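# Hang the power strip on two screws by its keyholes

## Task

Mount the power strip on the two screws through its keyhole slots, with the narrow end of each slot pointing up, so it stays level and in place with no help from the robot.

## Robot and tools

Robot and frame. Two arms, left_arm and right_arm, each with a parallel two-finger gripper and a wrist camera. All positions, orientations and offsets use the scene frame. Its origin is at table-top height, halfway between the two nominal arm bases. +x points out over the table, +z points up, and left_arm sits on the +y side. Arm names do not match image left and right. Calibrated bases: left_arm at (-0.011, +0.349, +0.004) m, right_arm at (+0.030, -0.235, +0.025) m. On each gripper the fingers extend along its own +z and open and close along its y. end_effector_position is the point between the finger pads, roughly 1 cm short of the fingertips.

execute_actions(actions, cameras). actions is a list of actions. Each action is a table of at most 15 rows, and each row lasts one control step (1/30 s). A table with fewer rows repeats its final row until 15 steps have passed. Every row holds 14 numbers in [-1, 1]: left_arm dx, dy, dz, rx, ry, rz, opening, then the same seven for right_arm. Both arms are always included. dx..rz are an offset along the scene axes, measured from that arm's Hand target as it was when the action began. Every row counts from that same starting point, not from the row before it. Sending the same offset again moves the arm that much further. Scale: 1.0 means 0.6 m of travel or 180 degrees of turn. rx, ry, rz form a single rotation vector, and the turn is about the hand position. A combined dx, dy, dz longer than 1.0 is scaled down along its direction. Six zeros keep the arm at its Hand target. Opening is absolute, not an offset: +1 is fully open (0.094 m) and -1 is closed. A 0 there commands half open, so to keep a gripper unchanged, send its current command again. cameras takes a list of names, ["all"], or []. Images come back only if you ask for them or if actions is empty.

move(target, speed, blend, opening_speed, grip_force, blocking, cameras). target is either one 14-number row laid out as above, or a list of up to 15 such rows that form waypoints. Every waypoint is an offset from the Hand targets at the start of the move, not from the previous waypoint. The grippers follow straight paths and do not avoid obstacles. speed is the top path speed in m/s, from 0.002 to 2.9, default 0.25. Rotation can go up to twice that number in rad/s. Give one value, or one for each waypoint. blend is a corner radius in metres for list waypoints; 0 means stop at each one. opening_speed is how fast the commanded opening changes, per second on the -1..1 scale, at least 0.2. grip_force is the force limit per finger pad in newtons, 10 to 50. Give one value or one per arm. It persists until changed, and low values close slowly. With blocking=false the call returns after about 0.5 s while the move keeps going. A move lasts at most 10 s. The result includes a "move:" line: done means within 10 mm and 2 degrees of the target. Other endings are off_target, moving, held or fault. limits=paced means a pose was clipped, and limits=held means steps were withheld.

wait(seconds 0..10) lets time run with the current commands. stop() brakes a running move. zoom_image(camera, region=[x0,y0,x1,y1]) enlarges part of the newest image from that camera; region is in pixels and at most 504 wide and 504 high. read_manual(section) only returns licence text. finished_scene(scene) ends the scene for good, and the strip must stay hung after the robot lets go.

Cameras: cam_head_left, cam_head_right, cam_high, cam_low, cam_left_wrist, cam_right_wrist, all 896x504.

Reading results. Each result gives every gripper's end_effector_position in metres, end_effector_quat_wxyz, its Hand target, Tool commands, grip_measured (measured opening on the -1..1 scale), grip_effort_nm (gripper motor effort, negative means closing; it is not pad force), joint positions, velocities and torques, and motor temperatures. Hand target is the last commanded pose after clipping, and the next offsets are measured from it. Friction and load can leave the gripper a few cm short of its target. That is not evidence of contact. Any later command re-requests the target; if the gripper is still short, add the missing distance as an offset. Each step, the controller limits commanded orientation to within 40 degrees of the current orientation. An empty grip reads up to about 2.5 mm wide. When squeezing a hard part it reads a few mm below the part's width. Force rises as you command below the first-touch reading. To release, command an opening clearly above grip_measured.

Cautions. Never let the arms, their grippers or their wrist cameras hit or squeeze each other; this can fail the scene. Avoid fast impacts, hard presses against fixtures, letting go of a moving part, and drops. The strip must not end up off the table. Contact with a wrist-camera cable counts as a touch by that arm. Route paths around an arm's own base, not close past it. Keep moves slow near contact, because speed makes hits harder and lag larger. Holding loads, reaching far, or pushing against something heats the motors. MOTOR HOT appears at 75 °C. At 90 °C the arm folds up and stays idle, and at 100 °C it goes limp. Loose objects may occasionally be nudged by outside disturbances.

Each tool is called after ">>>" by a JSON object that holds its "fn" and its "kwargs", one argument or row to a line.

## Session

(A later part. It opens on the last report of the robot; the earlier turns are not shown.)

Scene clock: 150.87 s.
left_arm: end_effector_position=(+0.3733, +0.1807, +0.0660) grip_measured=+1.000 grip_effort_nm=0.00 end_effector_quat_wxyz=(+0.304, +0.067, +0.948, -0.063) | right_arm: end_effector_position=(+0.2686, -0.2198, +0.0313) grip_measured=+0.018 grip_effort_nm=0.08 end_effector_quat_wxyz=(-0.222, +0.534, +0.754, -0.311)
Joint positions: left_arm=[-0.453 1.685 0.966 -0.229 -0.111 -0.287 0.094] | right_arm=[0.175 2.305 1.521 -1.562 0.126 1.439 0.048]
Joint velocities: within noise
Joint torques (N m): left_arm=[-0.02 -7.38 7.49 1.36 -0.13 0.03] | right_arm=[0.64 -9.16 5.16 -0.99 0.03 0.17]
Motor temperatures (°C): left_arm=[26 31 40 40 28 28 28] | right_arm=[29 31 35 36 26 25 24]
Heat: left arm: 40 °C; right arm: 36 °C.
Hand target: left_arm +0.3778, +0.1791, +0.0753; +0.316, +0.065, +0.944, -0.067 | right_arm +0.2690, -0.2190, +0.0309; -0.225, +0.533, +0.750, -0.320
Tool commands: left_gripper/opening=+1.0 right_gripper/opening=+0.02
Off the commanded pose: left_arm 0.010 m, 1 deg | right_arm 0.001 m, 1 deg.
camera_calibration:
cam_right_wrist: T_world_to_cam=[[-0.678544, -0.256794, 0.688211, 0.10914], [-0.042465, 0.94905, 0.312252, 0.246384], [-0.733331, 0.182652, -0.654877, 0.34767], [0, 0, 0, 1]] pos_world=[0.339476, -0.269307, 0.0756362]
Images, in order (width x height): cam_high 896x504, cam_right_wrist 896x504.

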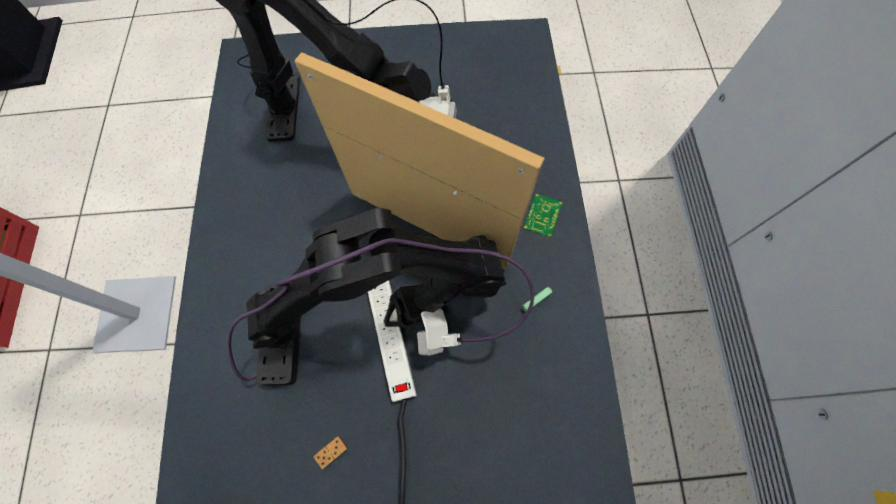

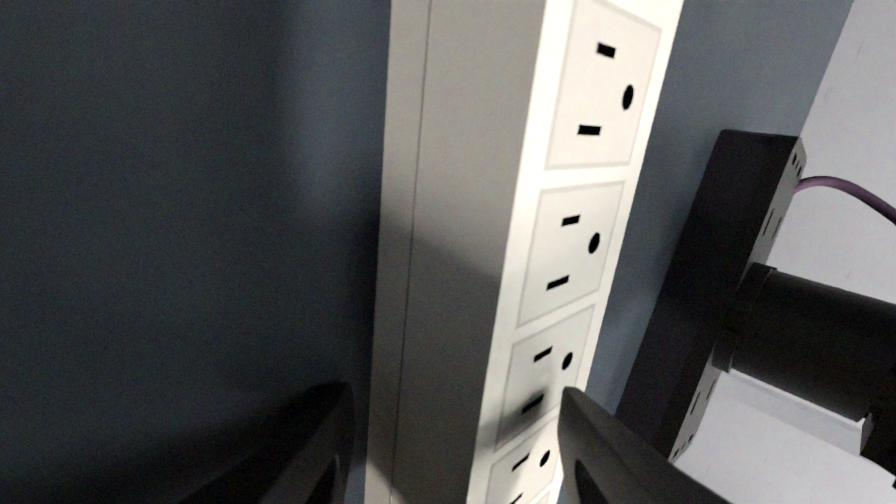

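>>> {"fn": "move", "kwargs": {
  "target": [
    [0, 0, 0, 0, 0, 0, 1, 0.0667, 0.0233, 0.0707, 0, 0, 0, 0.02],
    [0, 0, 0, 0, 0, 0, 1, -0.0317, -0.01, 0.215, 0.0747, -0.2451, -0.0268, 1]
  ],
  "speed": [0.1, 0.25],
  "blend": [0.03, 0],
  "cameras": ["cam_right_wrist", "cam_high", "cam_head_left"]
}}

Scene clock: 157.97 s.
left_arm: end_effector_position=(+0.3733, +0.1807, +0.0660) grip_measured=+1.000 grip_effort_nm=0.00 end_effector_quat_wxyz=(+0.304, +0.067, +0.948, -0.063) | right_arm: end_effector_position=(+0.2498, -0.2244, +0.1605) grip_measured=+0.998 grip_effort_nm=0.09 end_effector_quat_wxyz=(-0.004, +0.615, +0.789, -0.005)
Joint positions: left_arm=[-0.453 1.685 0.966 -0.229 -0.111 -0.287 0.094] | right_arm=[0.067 1.385 1.176 -1.375 0.003 1.372 0.094]
Joint torques (N m): left_arm=[-0.02 -7.36 7.51 1.36 -0.13 0.04] | right_arm=[-0.29 -5.29 4.77 0.67 -0.02 0]
Heat: left arm: 40 °C; right arm: 36 °C.
Hand target: left_arm +0.3778, +0.1791, +0.0753; +0.316, +0.065, +0.944, -0.067 | right_arm +0.2500, -0.2249, +0.1598; +0.000, +0.615, +0.788, +0.000
Off the commanded pose: left_arm 0.010 m, 1 deg | right_arm 0.001 m, 1 deg.
move: done
camera_calibration:
cam_right_wrist: T_world_to_cam=[[-0.9657, -0.259395, -0.011751, 0.189869], [-0.241045, 0.878722, 0.412002, 0.227513], [-0.0965453, 0.400702, -0.911107, 0.350304], [0, 0, 0, 1]] pos_world=[0.272018, -0.291037, 0.22766]
Images, in order (width x height): cam_head_left 896x504, cam_high 896x504, cam_right_wrist 896x504.

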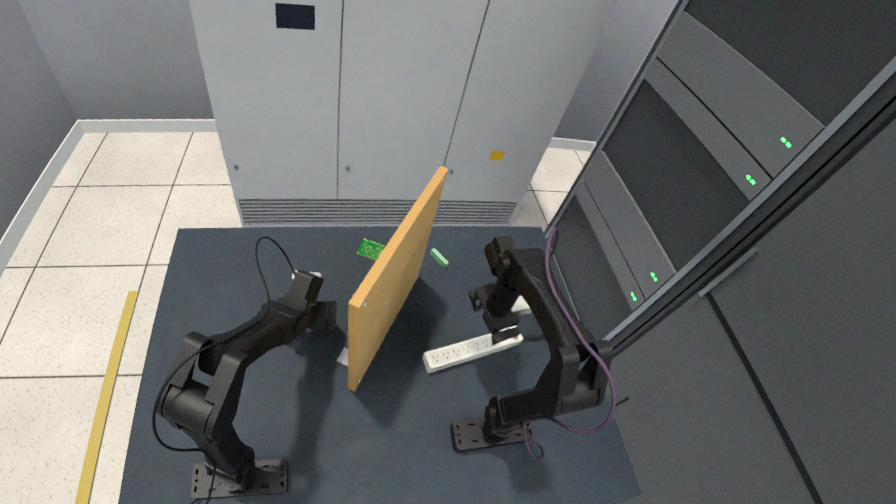

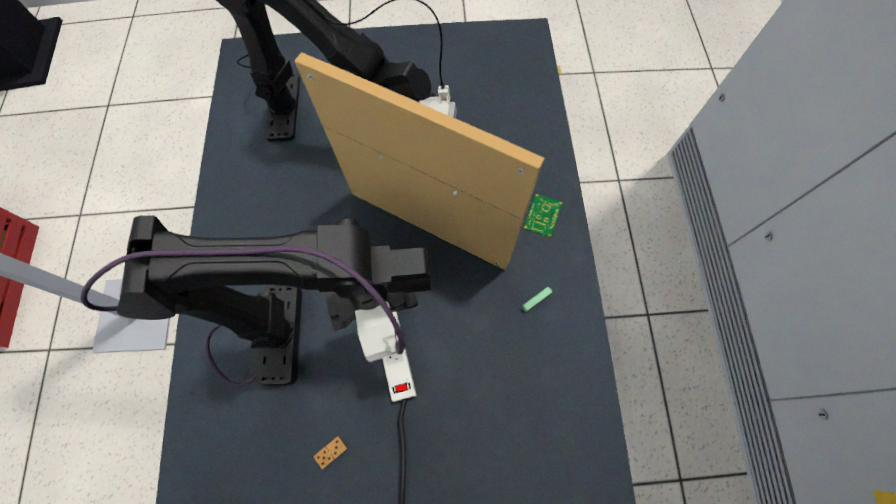

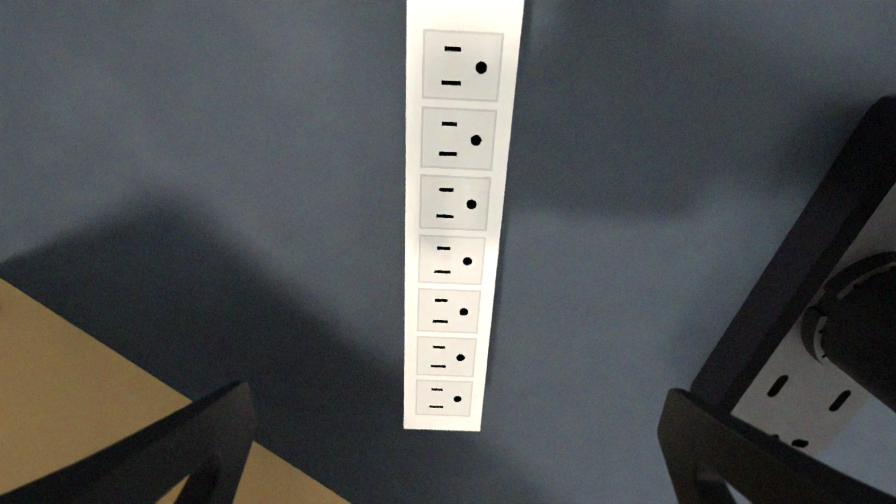

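>>> {"fn": "move", "kwargs": {
  "target": [0, 0, 0, 0, 0, 0, 1, 0.003, -0.0095, -0.19, 0, 0, -0.0094, 1],
  "speed": 0.2,
  "cameras": ["cam_right_wrist"]
}}

Scene clock: 163.90 s.
left_arm: end_effector_position=(+0.3733, +0.1807, +0.0660) grip_measured=+1.000 grip_effort_nm=0.00 end_effector_quat_wxyz=(+0.304, +0.067, +0.948, -0.063) | right_arm: end_effector_position=(+0.2523, -0.2298, +0.0502) grip_measured=+0.998 grip_effort_nm=0.09 end_effector_quat_wxyz=(+0.003, +0.625, +0.781, +0.001)
Joint positions: left_arm=[-0.453 1.685 0.966 -0.229 -0.111 -0.287 0.094] | right_arm=[0.042 1.463 0.793 -0.894 0.002 1.372 0.094]
Joint torques (N m): left_arm=[-0.03 -7.36 7.49 1.36 -0.13 0.04] | right_arm=[-0.4 -3.85 4.62 0.67 -0.06 0.05]
Heat: left arm: 41 °C; right arm: 36 °C.
Hand target: left_arm +0.3778, +0.1791, +0.0753; +0.316, +0.065, +0.944, -0.067 | right_arm +0.2519, -0.2307, +0.0459; +0.001, +0.627, +0.779, +0.000
Off the commanded pose: left_arm 0.010 m, 1 deg | right_arm 0.004 m, 0 deg.
move: done
camera_calibration:
cam_right_wrist: T_world_to_cam=[[-0.971632, -0.234599, -0.0298948, 0.197623], [-0.226023, 0.883954, 0.409314, 0.275754], [-0.0695991, 0.40446, -0.911904, 0.246264], [0, 0, 0, 1]] pos_world=[0.271484, -0.296996, 0.117607]
Images, in order (width x height): cam_right_wrist 896x504.

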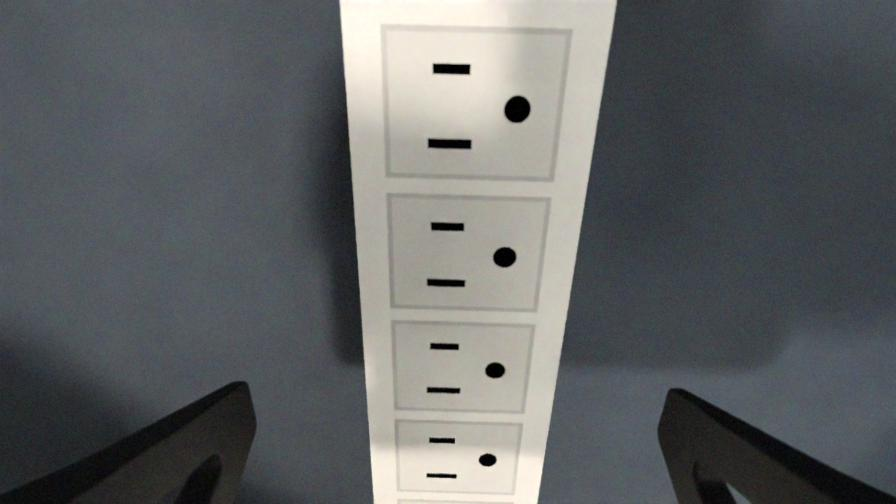

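>>> {"fn": "move", "kwargs": {
  "target": [0, 0, 0, 0, 0, 0, 1, 0, -0.001, -0.054, 0, 0, 0, 1],
  "speed": 0.08,
  "cameras": ["cam_right_wrist"]
}}

Scene clock: 166.57 s.
left_arm: end_effector_position=(+0.3733, +0.1807, +0.0660) grip_measured=+1.000 grip_effort_nm=0.00 end_effector_quat_wxyz=(+0.304, +0.067, +0.948, -0.063) | right_arm: end_effector_position=(+0.2528, -0.2301, +0.0175) grip_measured=+0.998 grip_effort_nm=0.09 end_effector_quat_wxyz=(+0.003, +0.626, +0.780, +0.001)
Joint positions: left_arm=[-0.453 1.685 0.966 -0.229 -0.111 -0.287 0.094] | right_arm=[0.04 1.538 0.713 -0.74 0.002 1.372 0.094]
Joint torques (N m): left_arm=[-0.03 -7.38 7.5 1.36 -0.13 0.03] | right_arm=[-0.39 -4.08 4.25 0.72 -0.01 0]
Heat: left arm: 41 °C; right arm: 35 °C.
Hand target: left_arm +0.3778, +0.1791, +0.0753; +0.316, +0.065, +0.944, -0.067 | right_arm +0.2517, -0.2313, +0.0135; +0.000, +0.627, +0.779, +0.000
Off the commanded pose: left_arm 0.010 m, 1 deg | right_arm 0.004 m, 0 deg.
move: done
camera_calibration:
cam_right_wrist: T_world_to_cam=[[-0.97212, -0.232708, -0.0288117, 0.197643], [-0.223823, 0.88426, 0.409864, 0.289098], [-0.0699013, 0.404885, -0.911692, 0.216741], [0, 0, 0, 1]] pos_world=[0.27199, -0.2974, 0.0848049]
Images, in order (width x height): cam_right_wrist 896x504.

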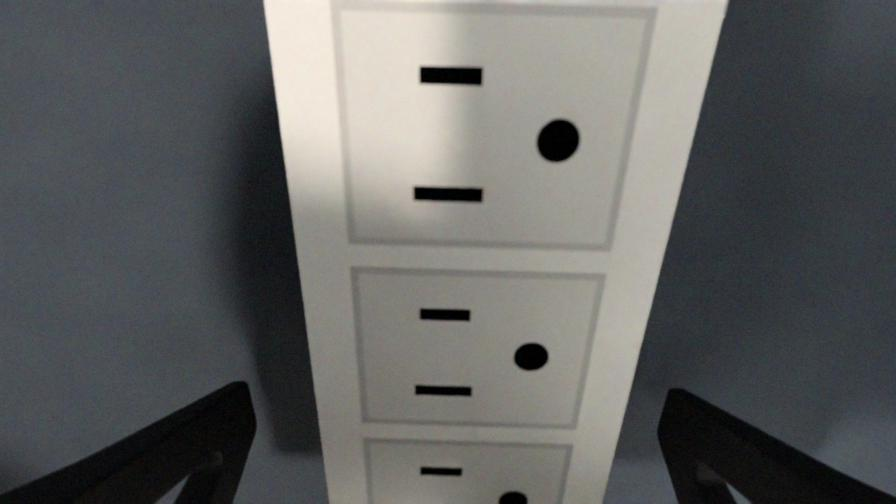

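>>> {"fn": "move", "kwargs": {
  "target": [0, 0, 0, 0, 0, 0, 1, 0, 0, 0, 0, 0, 0, -0.12],
  "speed": 0.08,
  "opening_speed": 0.7,
  "cameras": ["cam_right_wrist"]
}}

Scene clock: 169.80 s.
left_arm: end_effector_position=(+0.3733, +0.1807, +0.0660) grip_measured=+1.000 grip_effort_nm=0.00 end_effector_quat_wxyz=(+0.304, +0.067, +0.948, -0.063) | right_arm: end_effector_position=(+0.2531, -0.2301, +0.0175) grip_measured=-0.044 grip_effort_nm=-1.00 end_effector_quat_wxyz=(+0.003, +0.626, +0.780, +0.002)
Joint positions: left_arm=[-0.453 1.685 0.966 -0.229 -0.111 -0.287 0.094] | right_arm=[0.04 1.538 0.713 -0.739 0.001 1.372 0.045]
Joint torques (N m): left_arm=[-0.02 -7.36 7.5 1.36 -0.13 0.04] | right_arm=[-0.47 -4.25 3.86 0.73 -0.06 0]
Heat: left arm: 41 °C; right arm: 35 °C.
Hand target: left_arm +0.3778, +0.1791, +0.0753; +0.316, +0.065, +0.944, -0.067 | right_arm +0.2518, -0.2313, +0.0135; +0.001, +0.627, +0.779, +0.000
Off the commanded pose: left_arm 0.010 m, 1 deg | right_arm 0.004 m, 0 deg.
move: done
camera_calibration:
cam_right_wrist: T_world_to_cam=[[-0.972082, -0.232706, -0.0300889, 0.197935], [-0.224331, 0.884092, 0.409949, 0.289223], [-0.068796, 0.405253, -0.911612, 0.216561], [0, 0, 0, 1]] pos_world=[0.272189, -0.297401, 0.0848089]
Images, in order (width x height): cam_right_wrist 896x504.

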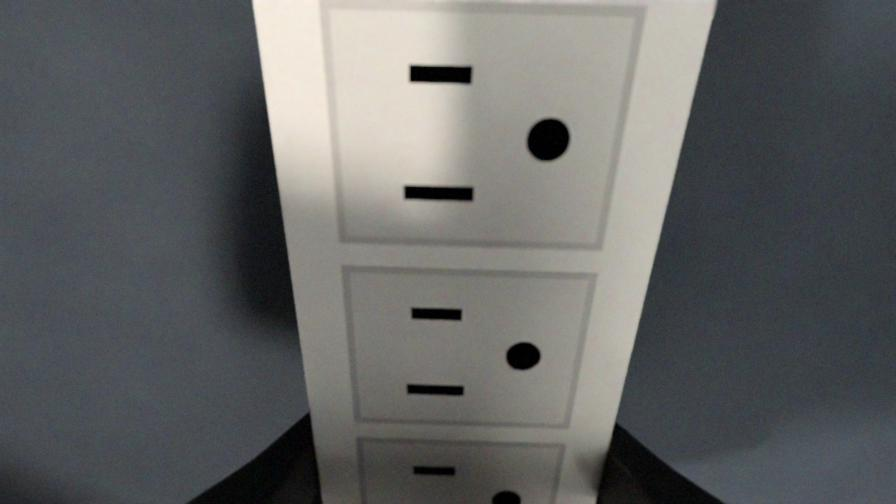

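>>> {"fn": "zoom_image", "kwargs": {
  "camera": "cam_right_wrist",
  "region": [240, 0, 730, 276]
}}

>>> {"fn": "zoom_image", "kwargs": {
  "camera": "cam_right_wrist",
  "region": [240, 228, 730, 504]
}}

Scaled by 1.029 from the camera's 896x504 image, which has a finer 1280x720 frame.

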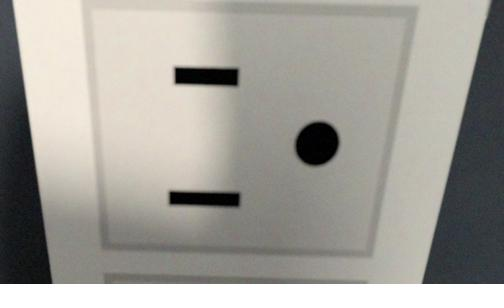

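Scaled by 1.029 from the camera's 896x504 image, which has a finer 1280x720 frame.

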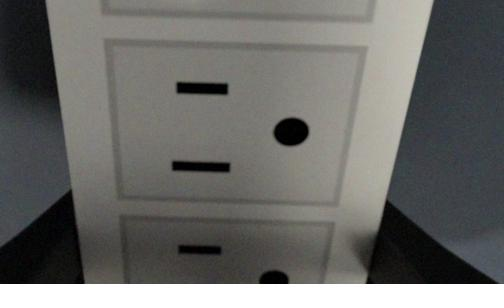

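>>> {"fn": "move", "kwargs": {
  "target": [
    [0, 0, 0, 0, 0, 0, 1, 0, 0, 0.2275, 0, 0, 0, -0.12],
    [0, 0, 0, 0, 0, 0, 1, 0.0373, 0.2145, 0.3275, 0.2931, -0.4184, 0.1969, -0.12]
  ],
  "speed": [0.15, 0.25],
  "blend": [0.04, 0],
  "cameras": ["cam_right_wrist", "cam_high", "cam_head_left", "cam_head_right"]
}}

Scene clock: 185.60 s.
left_arm: end_effector_position=(+0.3733, +0.1807, +0.0660) grip_measured=+1.000 grip_effort_nm=0.00 end_effector_quat_wxyz=(+0.304, +0.067, +0.948, -0.063) | right_arm: end_effector_position=(+0.2869, -0.1186, +0.1833) grip_measured=-0.044 grip_effort_nm=-1.03 end_effector_quat_wxyz=(+0.174, +0.300, +0.675, +0.651)
Joint positions: left_arm=[-0.453 1.685 0.966 -0.229 -0.111 -0.287 0.094] | right_arm=[-0.146 0.99 0.105 0.701 -1.051 1.567 0.045]
Joint torques (N m): left_arm=[-0.05 -7.39 7.5 1.36 -0.13 0.04] | right_arm=[2.66 -1.55 6.45 2.91 -0.88 -0.37]
Heat: left arm: 41 °C; right arm: 36 °C.
Hand target: left_arm +0.3778, +0.1791, +0.0753; +0.316, +0.065, +0.944, -0.067 | right_arm +0.2742, -0.1027, +0.2099; +0.197, +0.197, +0.679, +0.679
Off the commanded pose: left_arm 0.010 m, 1 deg | right_arm 0.034 m, 13 deg.
move: off_target (right_arm)
camera_calibration:
cam_right_wrist: T_world_to_cam=[[-0.150508, 0.0367957, -0.987924, 0.233507], [-0.954195, 0.255965, 0.154903, 0.311849], [0.258573, 0.965986, -0.00341432, 0.131037], [0, 0, 0, 1]] pos_world=[0.298827, -0.214994, 0.182828]
Images, in order (width x height): cam_head_left 896x504, cam_head_right 896x504, cam_high 896x504, cam_right_wrist 896x504.

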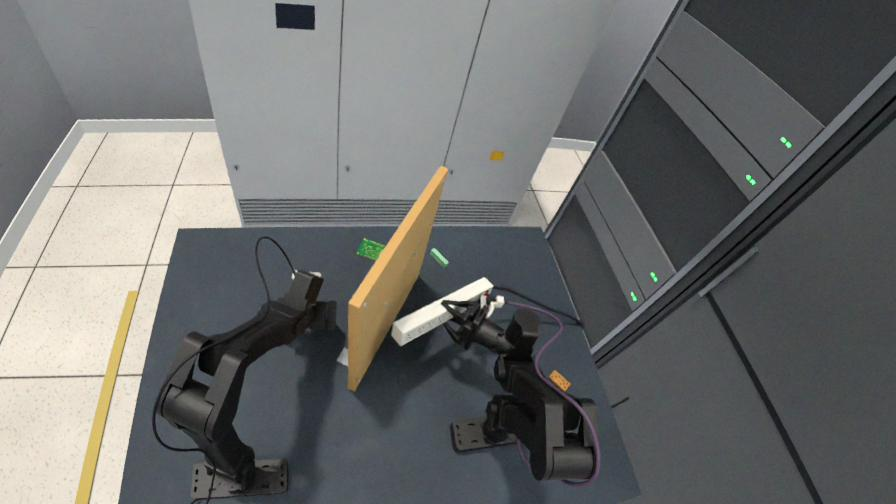

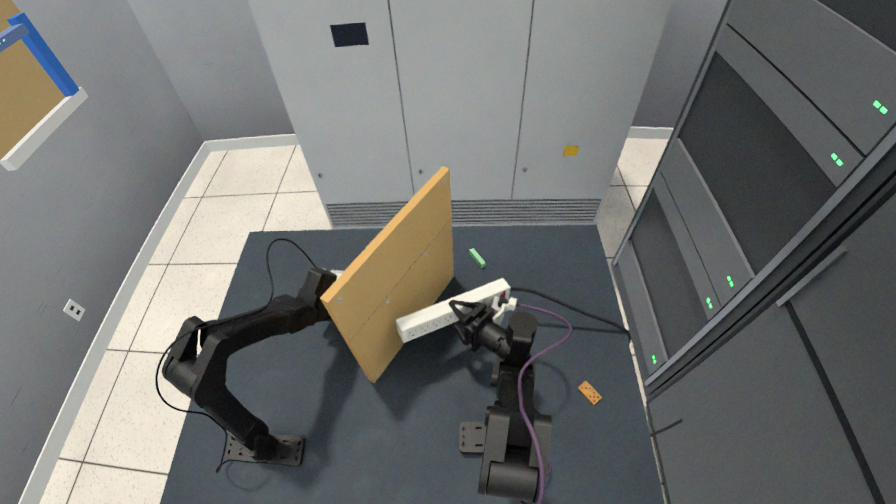

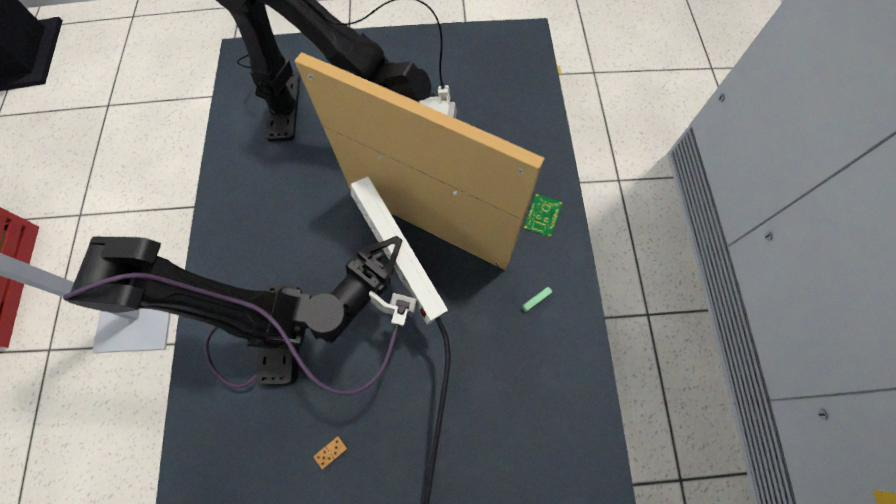

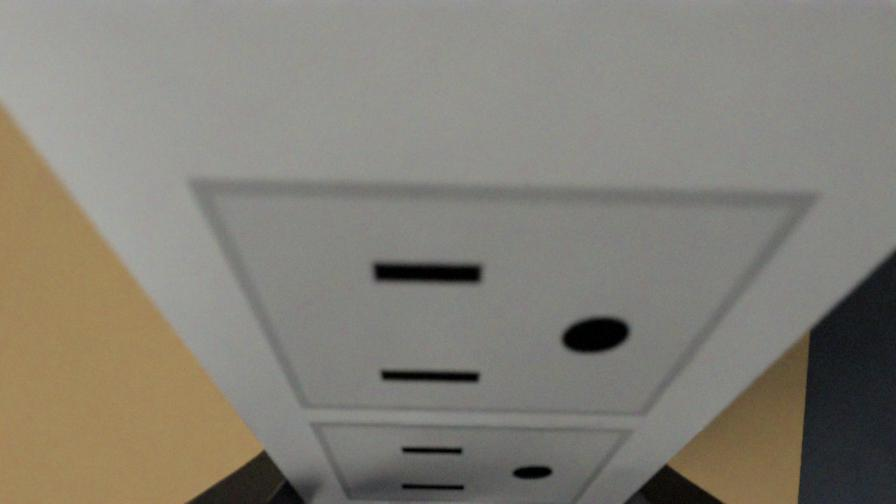

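>>> {"fn": "zoom_image", "kwargs": {
  "camera": "cam_high",
  "region": [300, 120, 480, 340]
}}

>>> {"fn": "zoom_image", "kwargs": {
  "camera": "cam_head_left",
  "region": [340, 240, 600, 400]
}}

>>> {"fn": "zoom_image", "kwargs": {
  "camera": "cam_head_right",
  "region": [370, 240, 660, 400]
}}

Scaled by 2.291 from the camera's 896x504 image, which has a finer 1280x720 frame.

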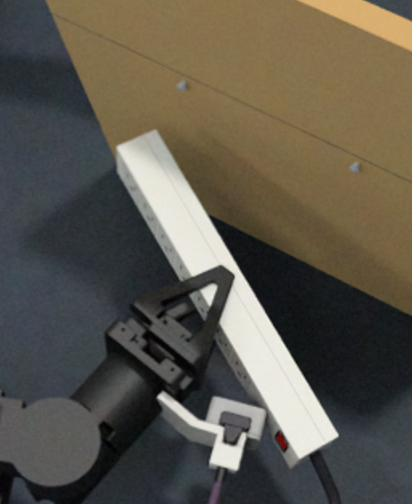

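Scaled by 1.938 from the camera's 896x504 image, which has a finer 1280x720 frame.

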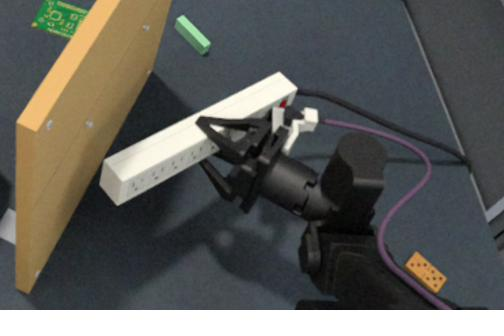

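Scaled by 1.738 from the camera's 896x504 image, which has a finer 1280x720 frame.

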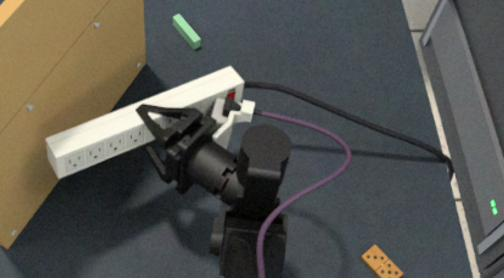

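>>> {"fn": "zoom_image", "kwargs": {
  "camera": "cam_head_right",
  "region": [490, 260, 690, 400]
}}

>>> {"fn": "zoom_image", "kwargs": {
  "camera": "cam_head_right",
  "region": [590, 300, 670, 380]
}}

>>> {"fn": "zoom_image", "kwargs": {
  "camera": "cam_high",
  "region": [400, 300, 600, 504]
}}

Scaled by 2.520 from the camera's 896x504 image, which has a finer 1280x720 frame.

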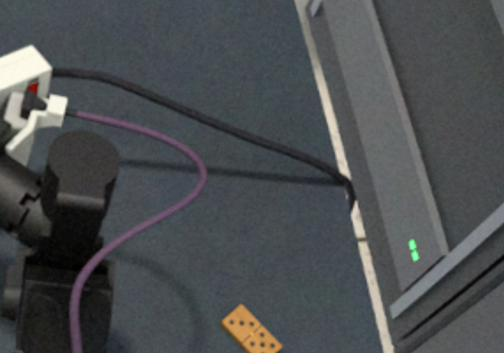

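Scaled by 6.300 from the camera's 896x504 image, which has a finer 1280x720 frame.

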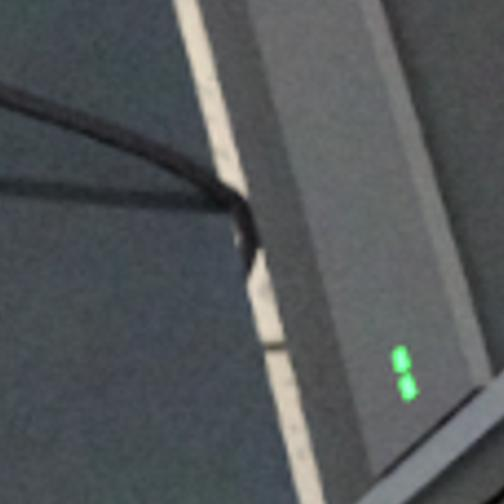

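Scaled by 2.471 from the camera's 896x504 image, which has a finer 1280x720 frame.

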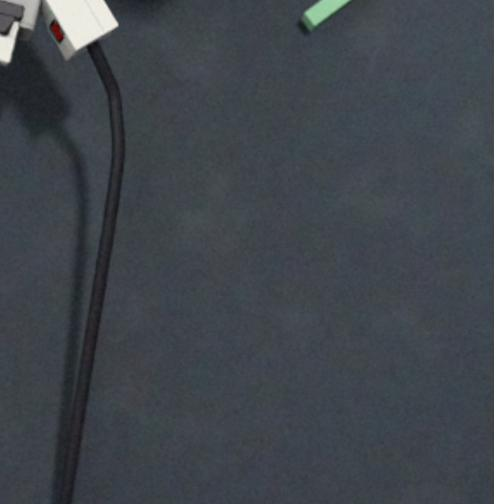

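>>> {"fn": "execute_actions", "kwargs": {
  "actions": [],
  "cameras": ["cam_low", "cam_head_right", "cam_high"]
}}

>>> {"fn": "zoom_image", "kwargs": {
  "camera": "cam_low",
  "region": [250, 200, 700, 500]
}}

Scene clock: 194.73 s.
left_arm: end_effector_position=(+0.3733, +0.1807, +0.0660) grip_measured=+1.000 grip_effort_nm=0.00 end_effector_quat_wxyz=(+0.304, +0.067, +0.948, -0.063) | right_arm: end_effector_position=(+0.2865, -0.1174, +0.1851) grip_measured=-0.044 grip_effort_nm=-1.03 end_effector_quat_wxyz=(+0.176, +0.294, +0.675, +0.653)
Joint positions: left_arm=[-0.453 1.685 0.966 -0.229 -0.111 -0.287 0.094] | right_arm=[-0.142 0.99 0.105 0.712 -1.052 1.567 0.045]
Joint velocities: within noise
Joint torques (N m): left_arm=[-0.03 -7.38 7.5 1.35 -0.13 0.04] | right_arm=[2.07 -1.65 6.37 2.82 -0.92 -0.39]
Motor temperatures (°C): left_arm=[26 32 41 40 28 27 28] | right_arm=[29 30 36 38 27 25 25]
Heat: left arm: 41 °C; right arm: 38 °C.
Hand target: left_arm +0.3778, +0.1791, +0.0753; +0.316, +0.065, +0.944, -0.067 | right_arm +0.2742, -0.1026, +0.2099; +0.197, +0.197, +0.679, +0.679
Tool commands: left_gripper/opening=+1.0 right_gripper/opening=-0.12
Off the commanded pose: left_arm 0.010 m, 1 deg | right_arm 0.031 m, 12 deg.
Images, in order (width x height): cam_head_right 896x504, cam_high 896x504, cam_low 896x504.

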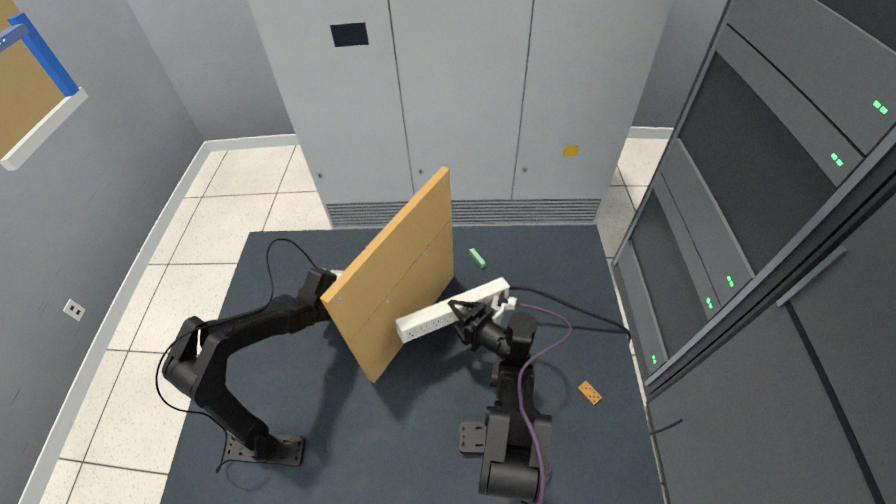

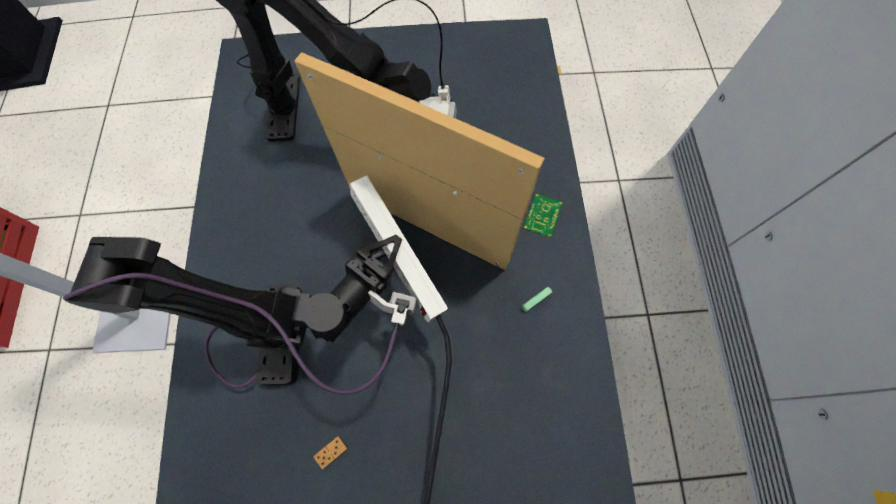

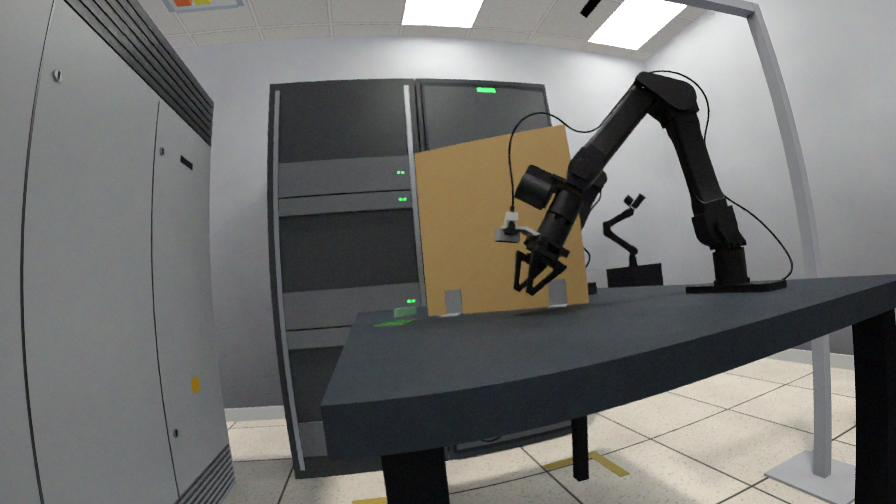

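Scaled by 1.120 from the camera's 896x504 image, which has a finer 1280x720 frame.

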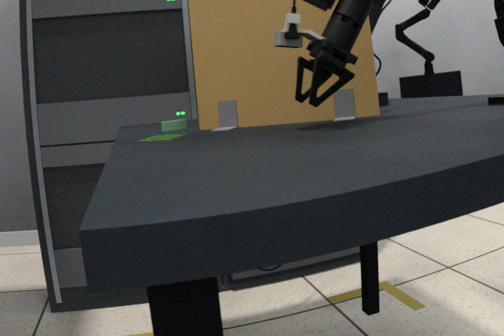

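>>> {"fn": "zoom_image", "kwargs": {
  "camera": "cam_low",
  "region": [440, 400, 600, 500]
}}

Scaled by 3.150 from the camera's 896x504 image, which has a finer 1280x720 frame.

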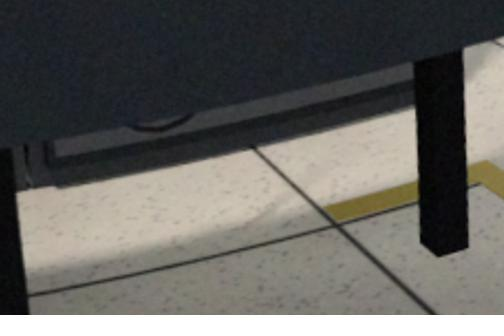

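>>> {"fn": "zoom_image", "kwargs": {
  "camera": "cam_head_right",
  "region": [600, 320, 720, 460]
}}

Scaled by 3.600 from the camera's 896x504 image, which has a finer 1280x720 frame.

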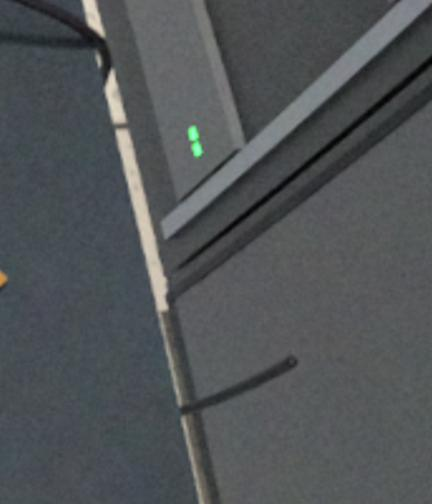

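>>> {"fn": "move", "kwargs": {
  "target": [
    [0, 0, 0, 0, 0, 0, 1, 0.043, -0.029, 0.2502, 0, 0, -0.2092, -0.12],
    [0, 0, 0, 0, 0, 0, 1, 0.1097, -0.029, 0.6168, 0.1102, 0.0887, -0.2058, -0.12]
  ],
  "speed": 0.2,
  "blend": [0.05, 0],
  "cameras": ["cam_right_wrist", "cam_high", "cam_head_left", "cam_head_right"]
}}

Scene clock: 218.83 s.
left_arm: end_effector_position=(+0.3733, +0.1807, +0.0660) grip_measured=+1.000 grip_effort_nm=0.01 end_effector_quat_wxyz=(+0.304, +0.067, +0.948, -0.063) | right_arm: end_effector_position=(+0.3478, -0.1198, +0.5444) grip_measured=-0.045 grip_effort_nm=-1.03 end_effector_quat_wxyz=(+0.255, +0.557, +0.493, +0.618)
Joint positions: left_arm=[-0.453 1.685 0.966 -0.229 -0.111 -0.287 0.094] | right_arm=[0.38 1.169 1.75 -0.687 0.027 2.028 0.045]
Joint torques (N m): left_arm=[-0.03 -7.36 7.5 1.36 -0.13 0.04] | right_arm=[-0.06 -2.59 8.98 2.69 -0.15 -0.2]
Heat: left arm: 41 °C; right arm: 40 °C.
Hand target: left_arm +0.3778, +0.1791, +0.0753; +0.316, +0.065, +0.944, -0.067 | right_arm +0.3400, -0.1200, +0.5800; +0.271, +0.521, +0.477, +0.654
Off the commanded pose: left_arm 0.010 m, 1 deg | right_arm 0.036 m, 6 deg.
move: off_target (right_arm)
camera_calibration:
cam_right_wrist: T_world_to_cam=[[-0.206696, 0.377041, -0.902838, 0.61344], [-0.620605, 0.662852, 0.4189, 0.103342], [0.75639, 0.646891, 0.0969845, -0.148322], [0, 0, 0, 1]] pos_world=[0.30312, -0.203844, 0.524932]
Images, in order (width x height): cam_head_left 896x504, cam_head_right 896x504, cam_high 896x504, cam_right_wrist 896x504.

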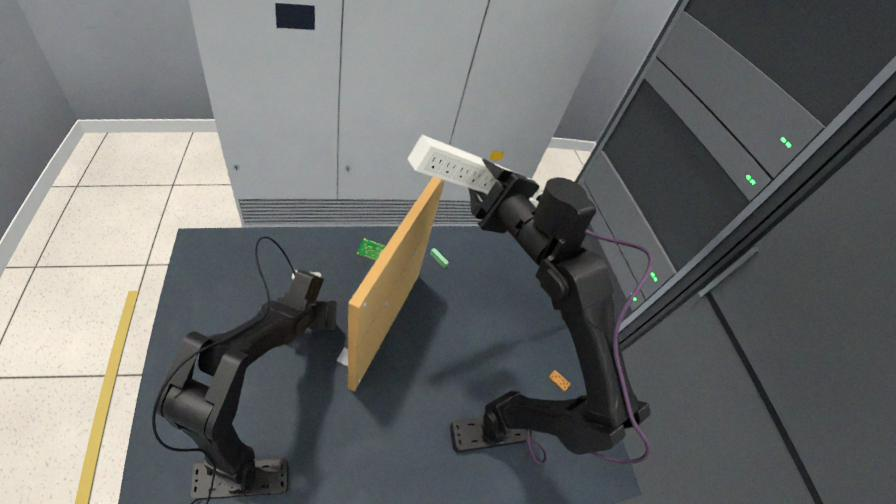

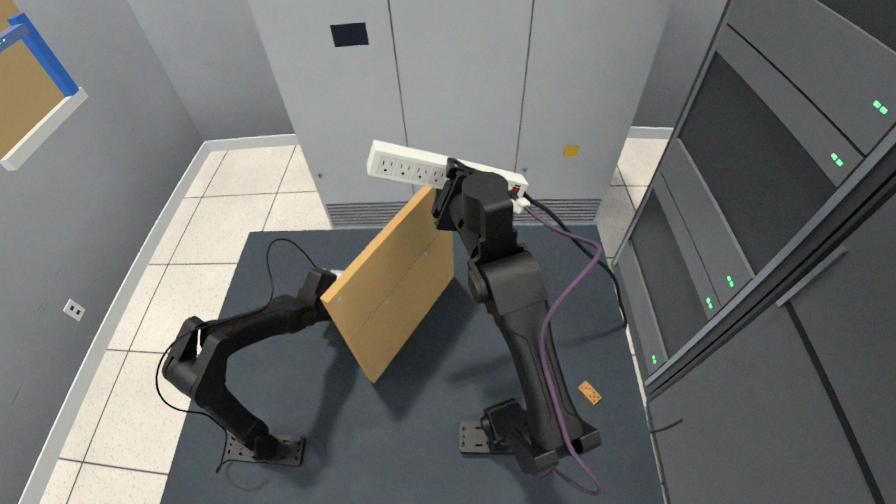

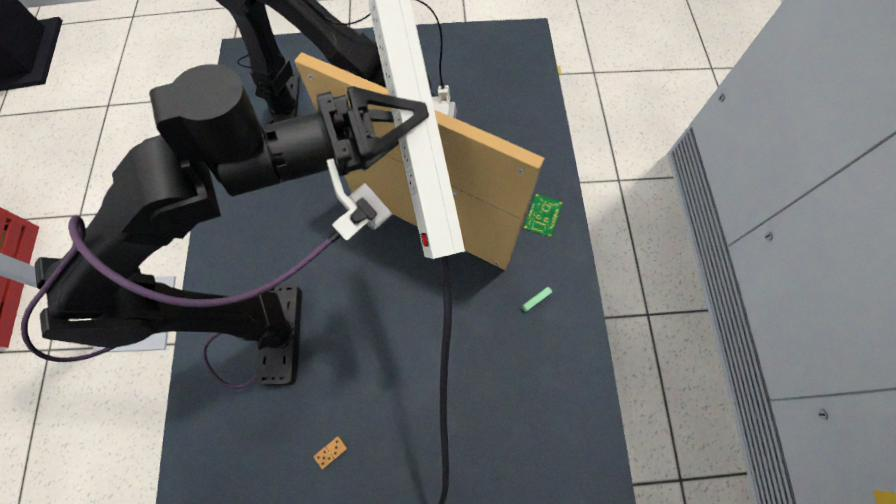

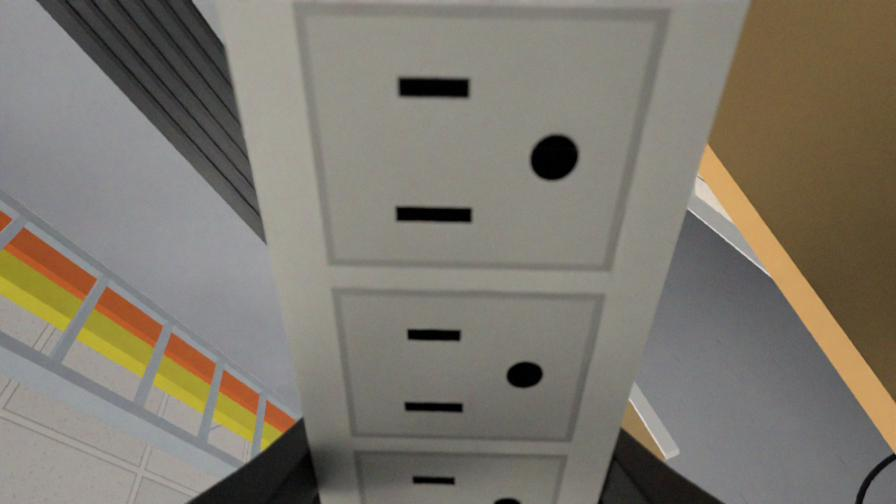

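>>> {"fn": "move", "kwargs": {
  "target": [
    [0, 0, 0, 0, 0, 0, 1, -0.1097, 0.029, -0.2167, -0.1102, -0.0887, 0.2058, -0.12],
    [0, 0, 0, 0, 0, 0, 1, -0.1097, 0.029, -0.62, -0.1102, -0.0887, 0.2058, -0.12]
  ],
  "speed": 0.2,
  "blend": [0.05, 0],
  "cameras": ["cam_right_wrist", "cam_high", "cam_head_left", "cam_head_right"]
}}

Scene clock: 226.17 s.
left_arm: end_effector_position=(+0.3733, +0.1807, +0.0660) grip_measured=+1.000 grip_effort_nm=0.01 end_effector_quat_wxyz=(+0.304, +0.067, +0.948, -0.063) | right_arm: end_effector_position=(+0.2793, -0.1064, +0.1932) grip_measured=-0.045 grip_effort_nm=-1.03 end_effector_quat_wxyz=(+0.172, +0.251, +0.681, +0.667)
Joint positions: left_arm=[-0.453 1.685 0.966 -0.229 -0.111 -0.287 0.094] | right_arm=[-0.117 1.014 0.103 0.796 -1.099 1.568 0.045]
Joint torques (N m): left_arm=[-0.03 -7.38 7.49 1.36 -0.13 0.03] | right_arm=[0.08 -1.39 5.71 2.57 -0.43 -0.26]
Heat: left arm: 41 °C; right arm: 41 °C.
Hand target: left_arm +0.3778, +0.1791, +0.0753; +0.316, +0.065, +0.944, -0.067 | right_arm +0.2741, -0.1027, +0.2080; +0.197, +0.197, +0.679, +0.679
Off the commanded pose: left_arm 0.010 m, 1 deg | right_arm 0.016 m, 7 deg.
move: off_target (right_arm)
camera_calibration:
cam_right_wrist: T_world_to_cam=[[-0.0850854, 0.0249462, -0.996061, 0.223783], [-0.979413, 0.181572, 0.0882108, 0.311975], [0.183058, 0.983061, 0.00898346, 0.141792], [0, 0, 0, 1]] pos_world=[0.298637, -0.201618, 0.194108]
Images, in order (width x height): cam_head_left 896x504, cam_head_right 896x504, cam_high 896x504, cam_right_wrist 896x504.

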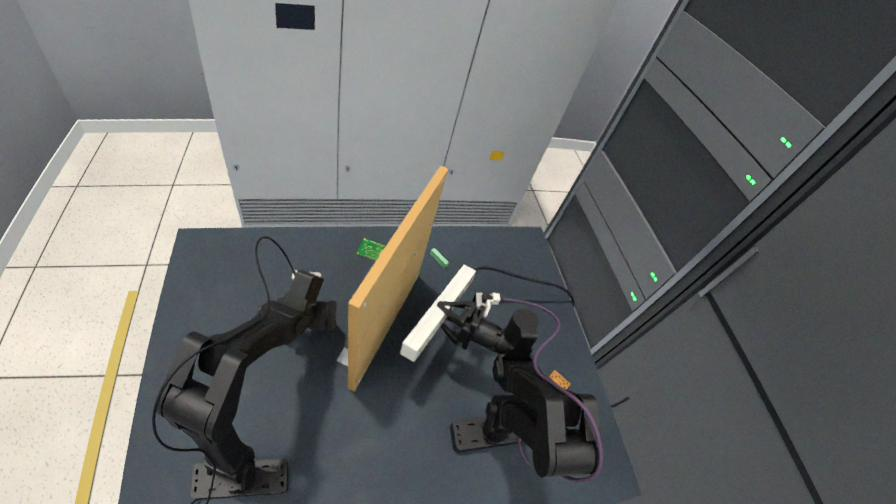

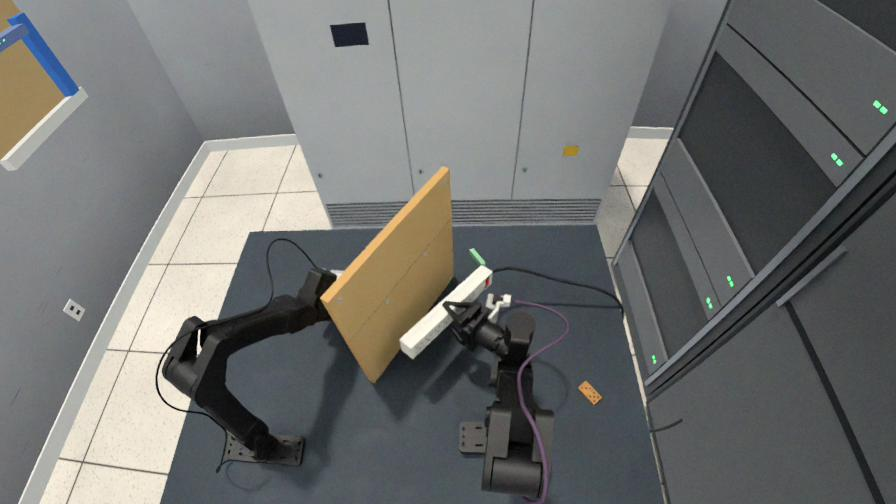

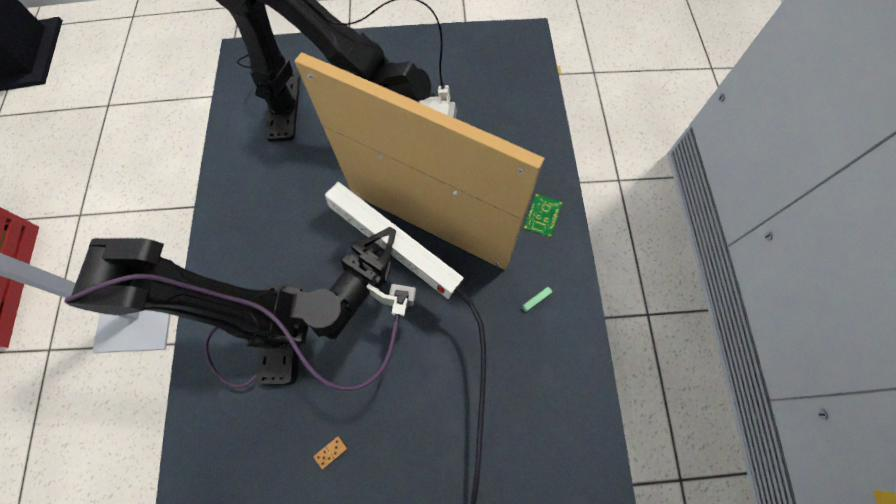

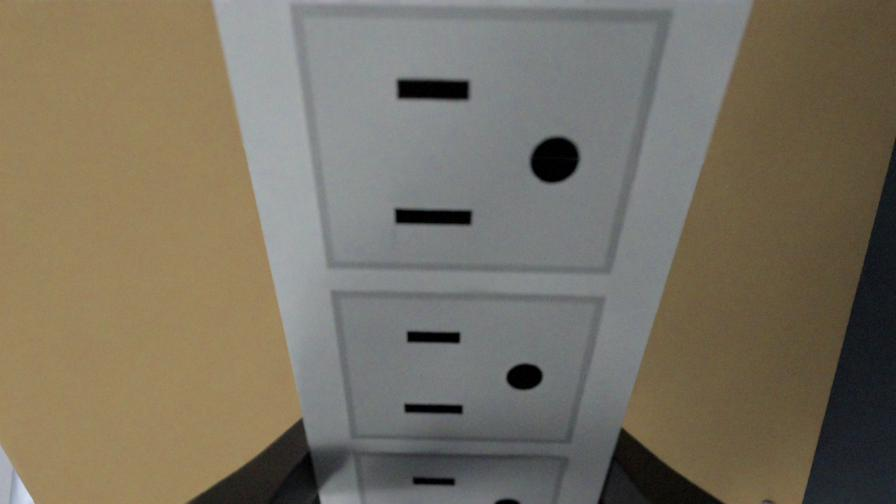

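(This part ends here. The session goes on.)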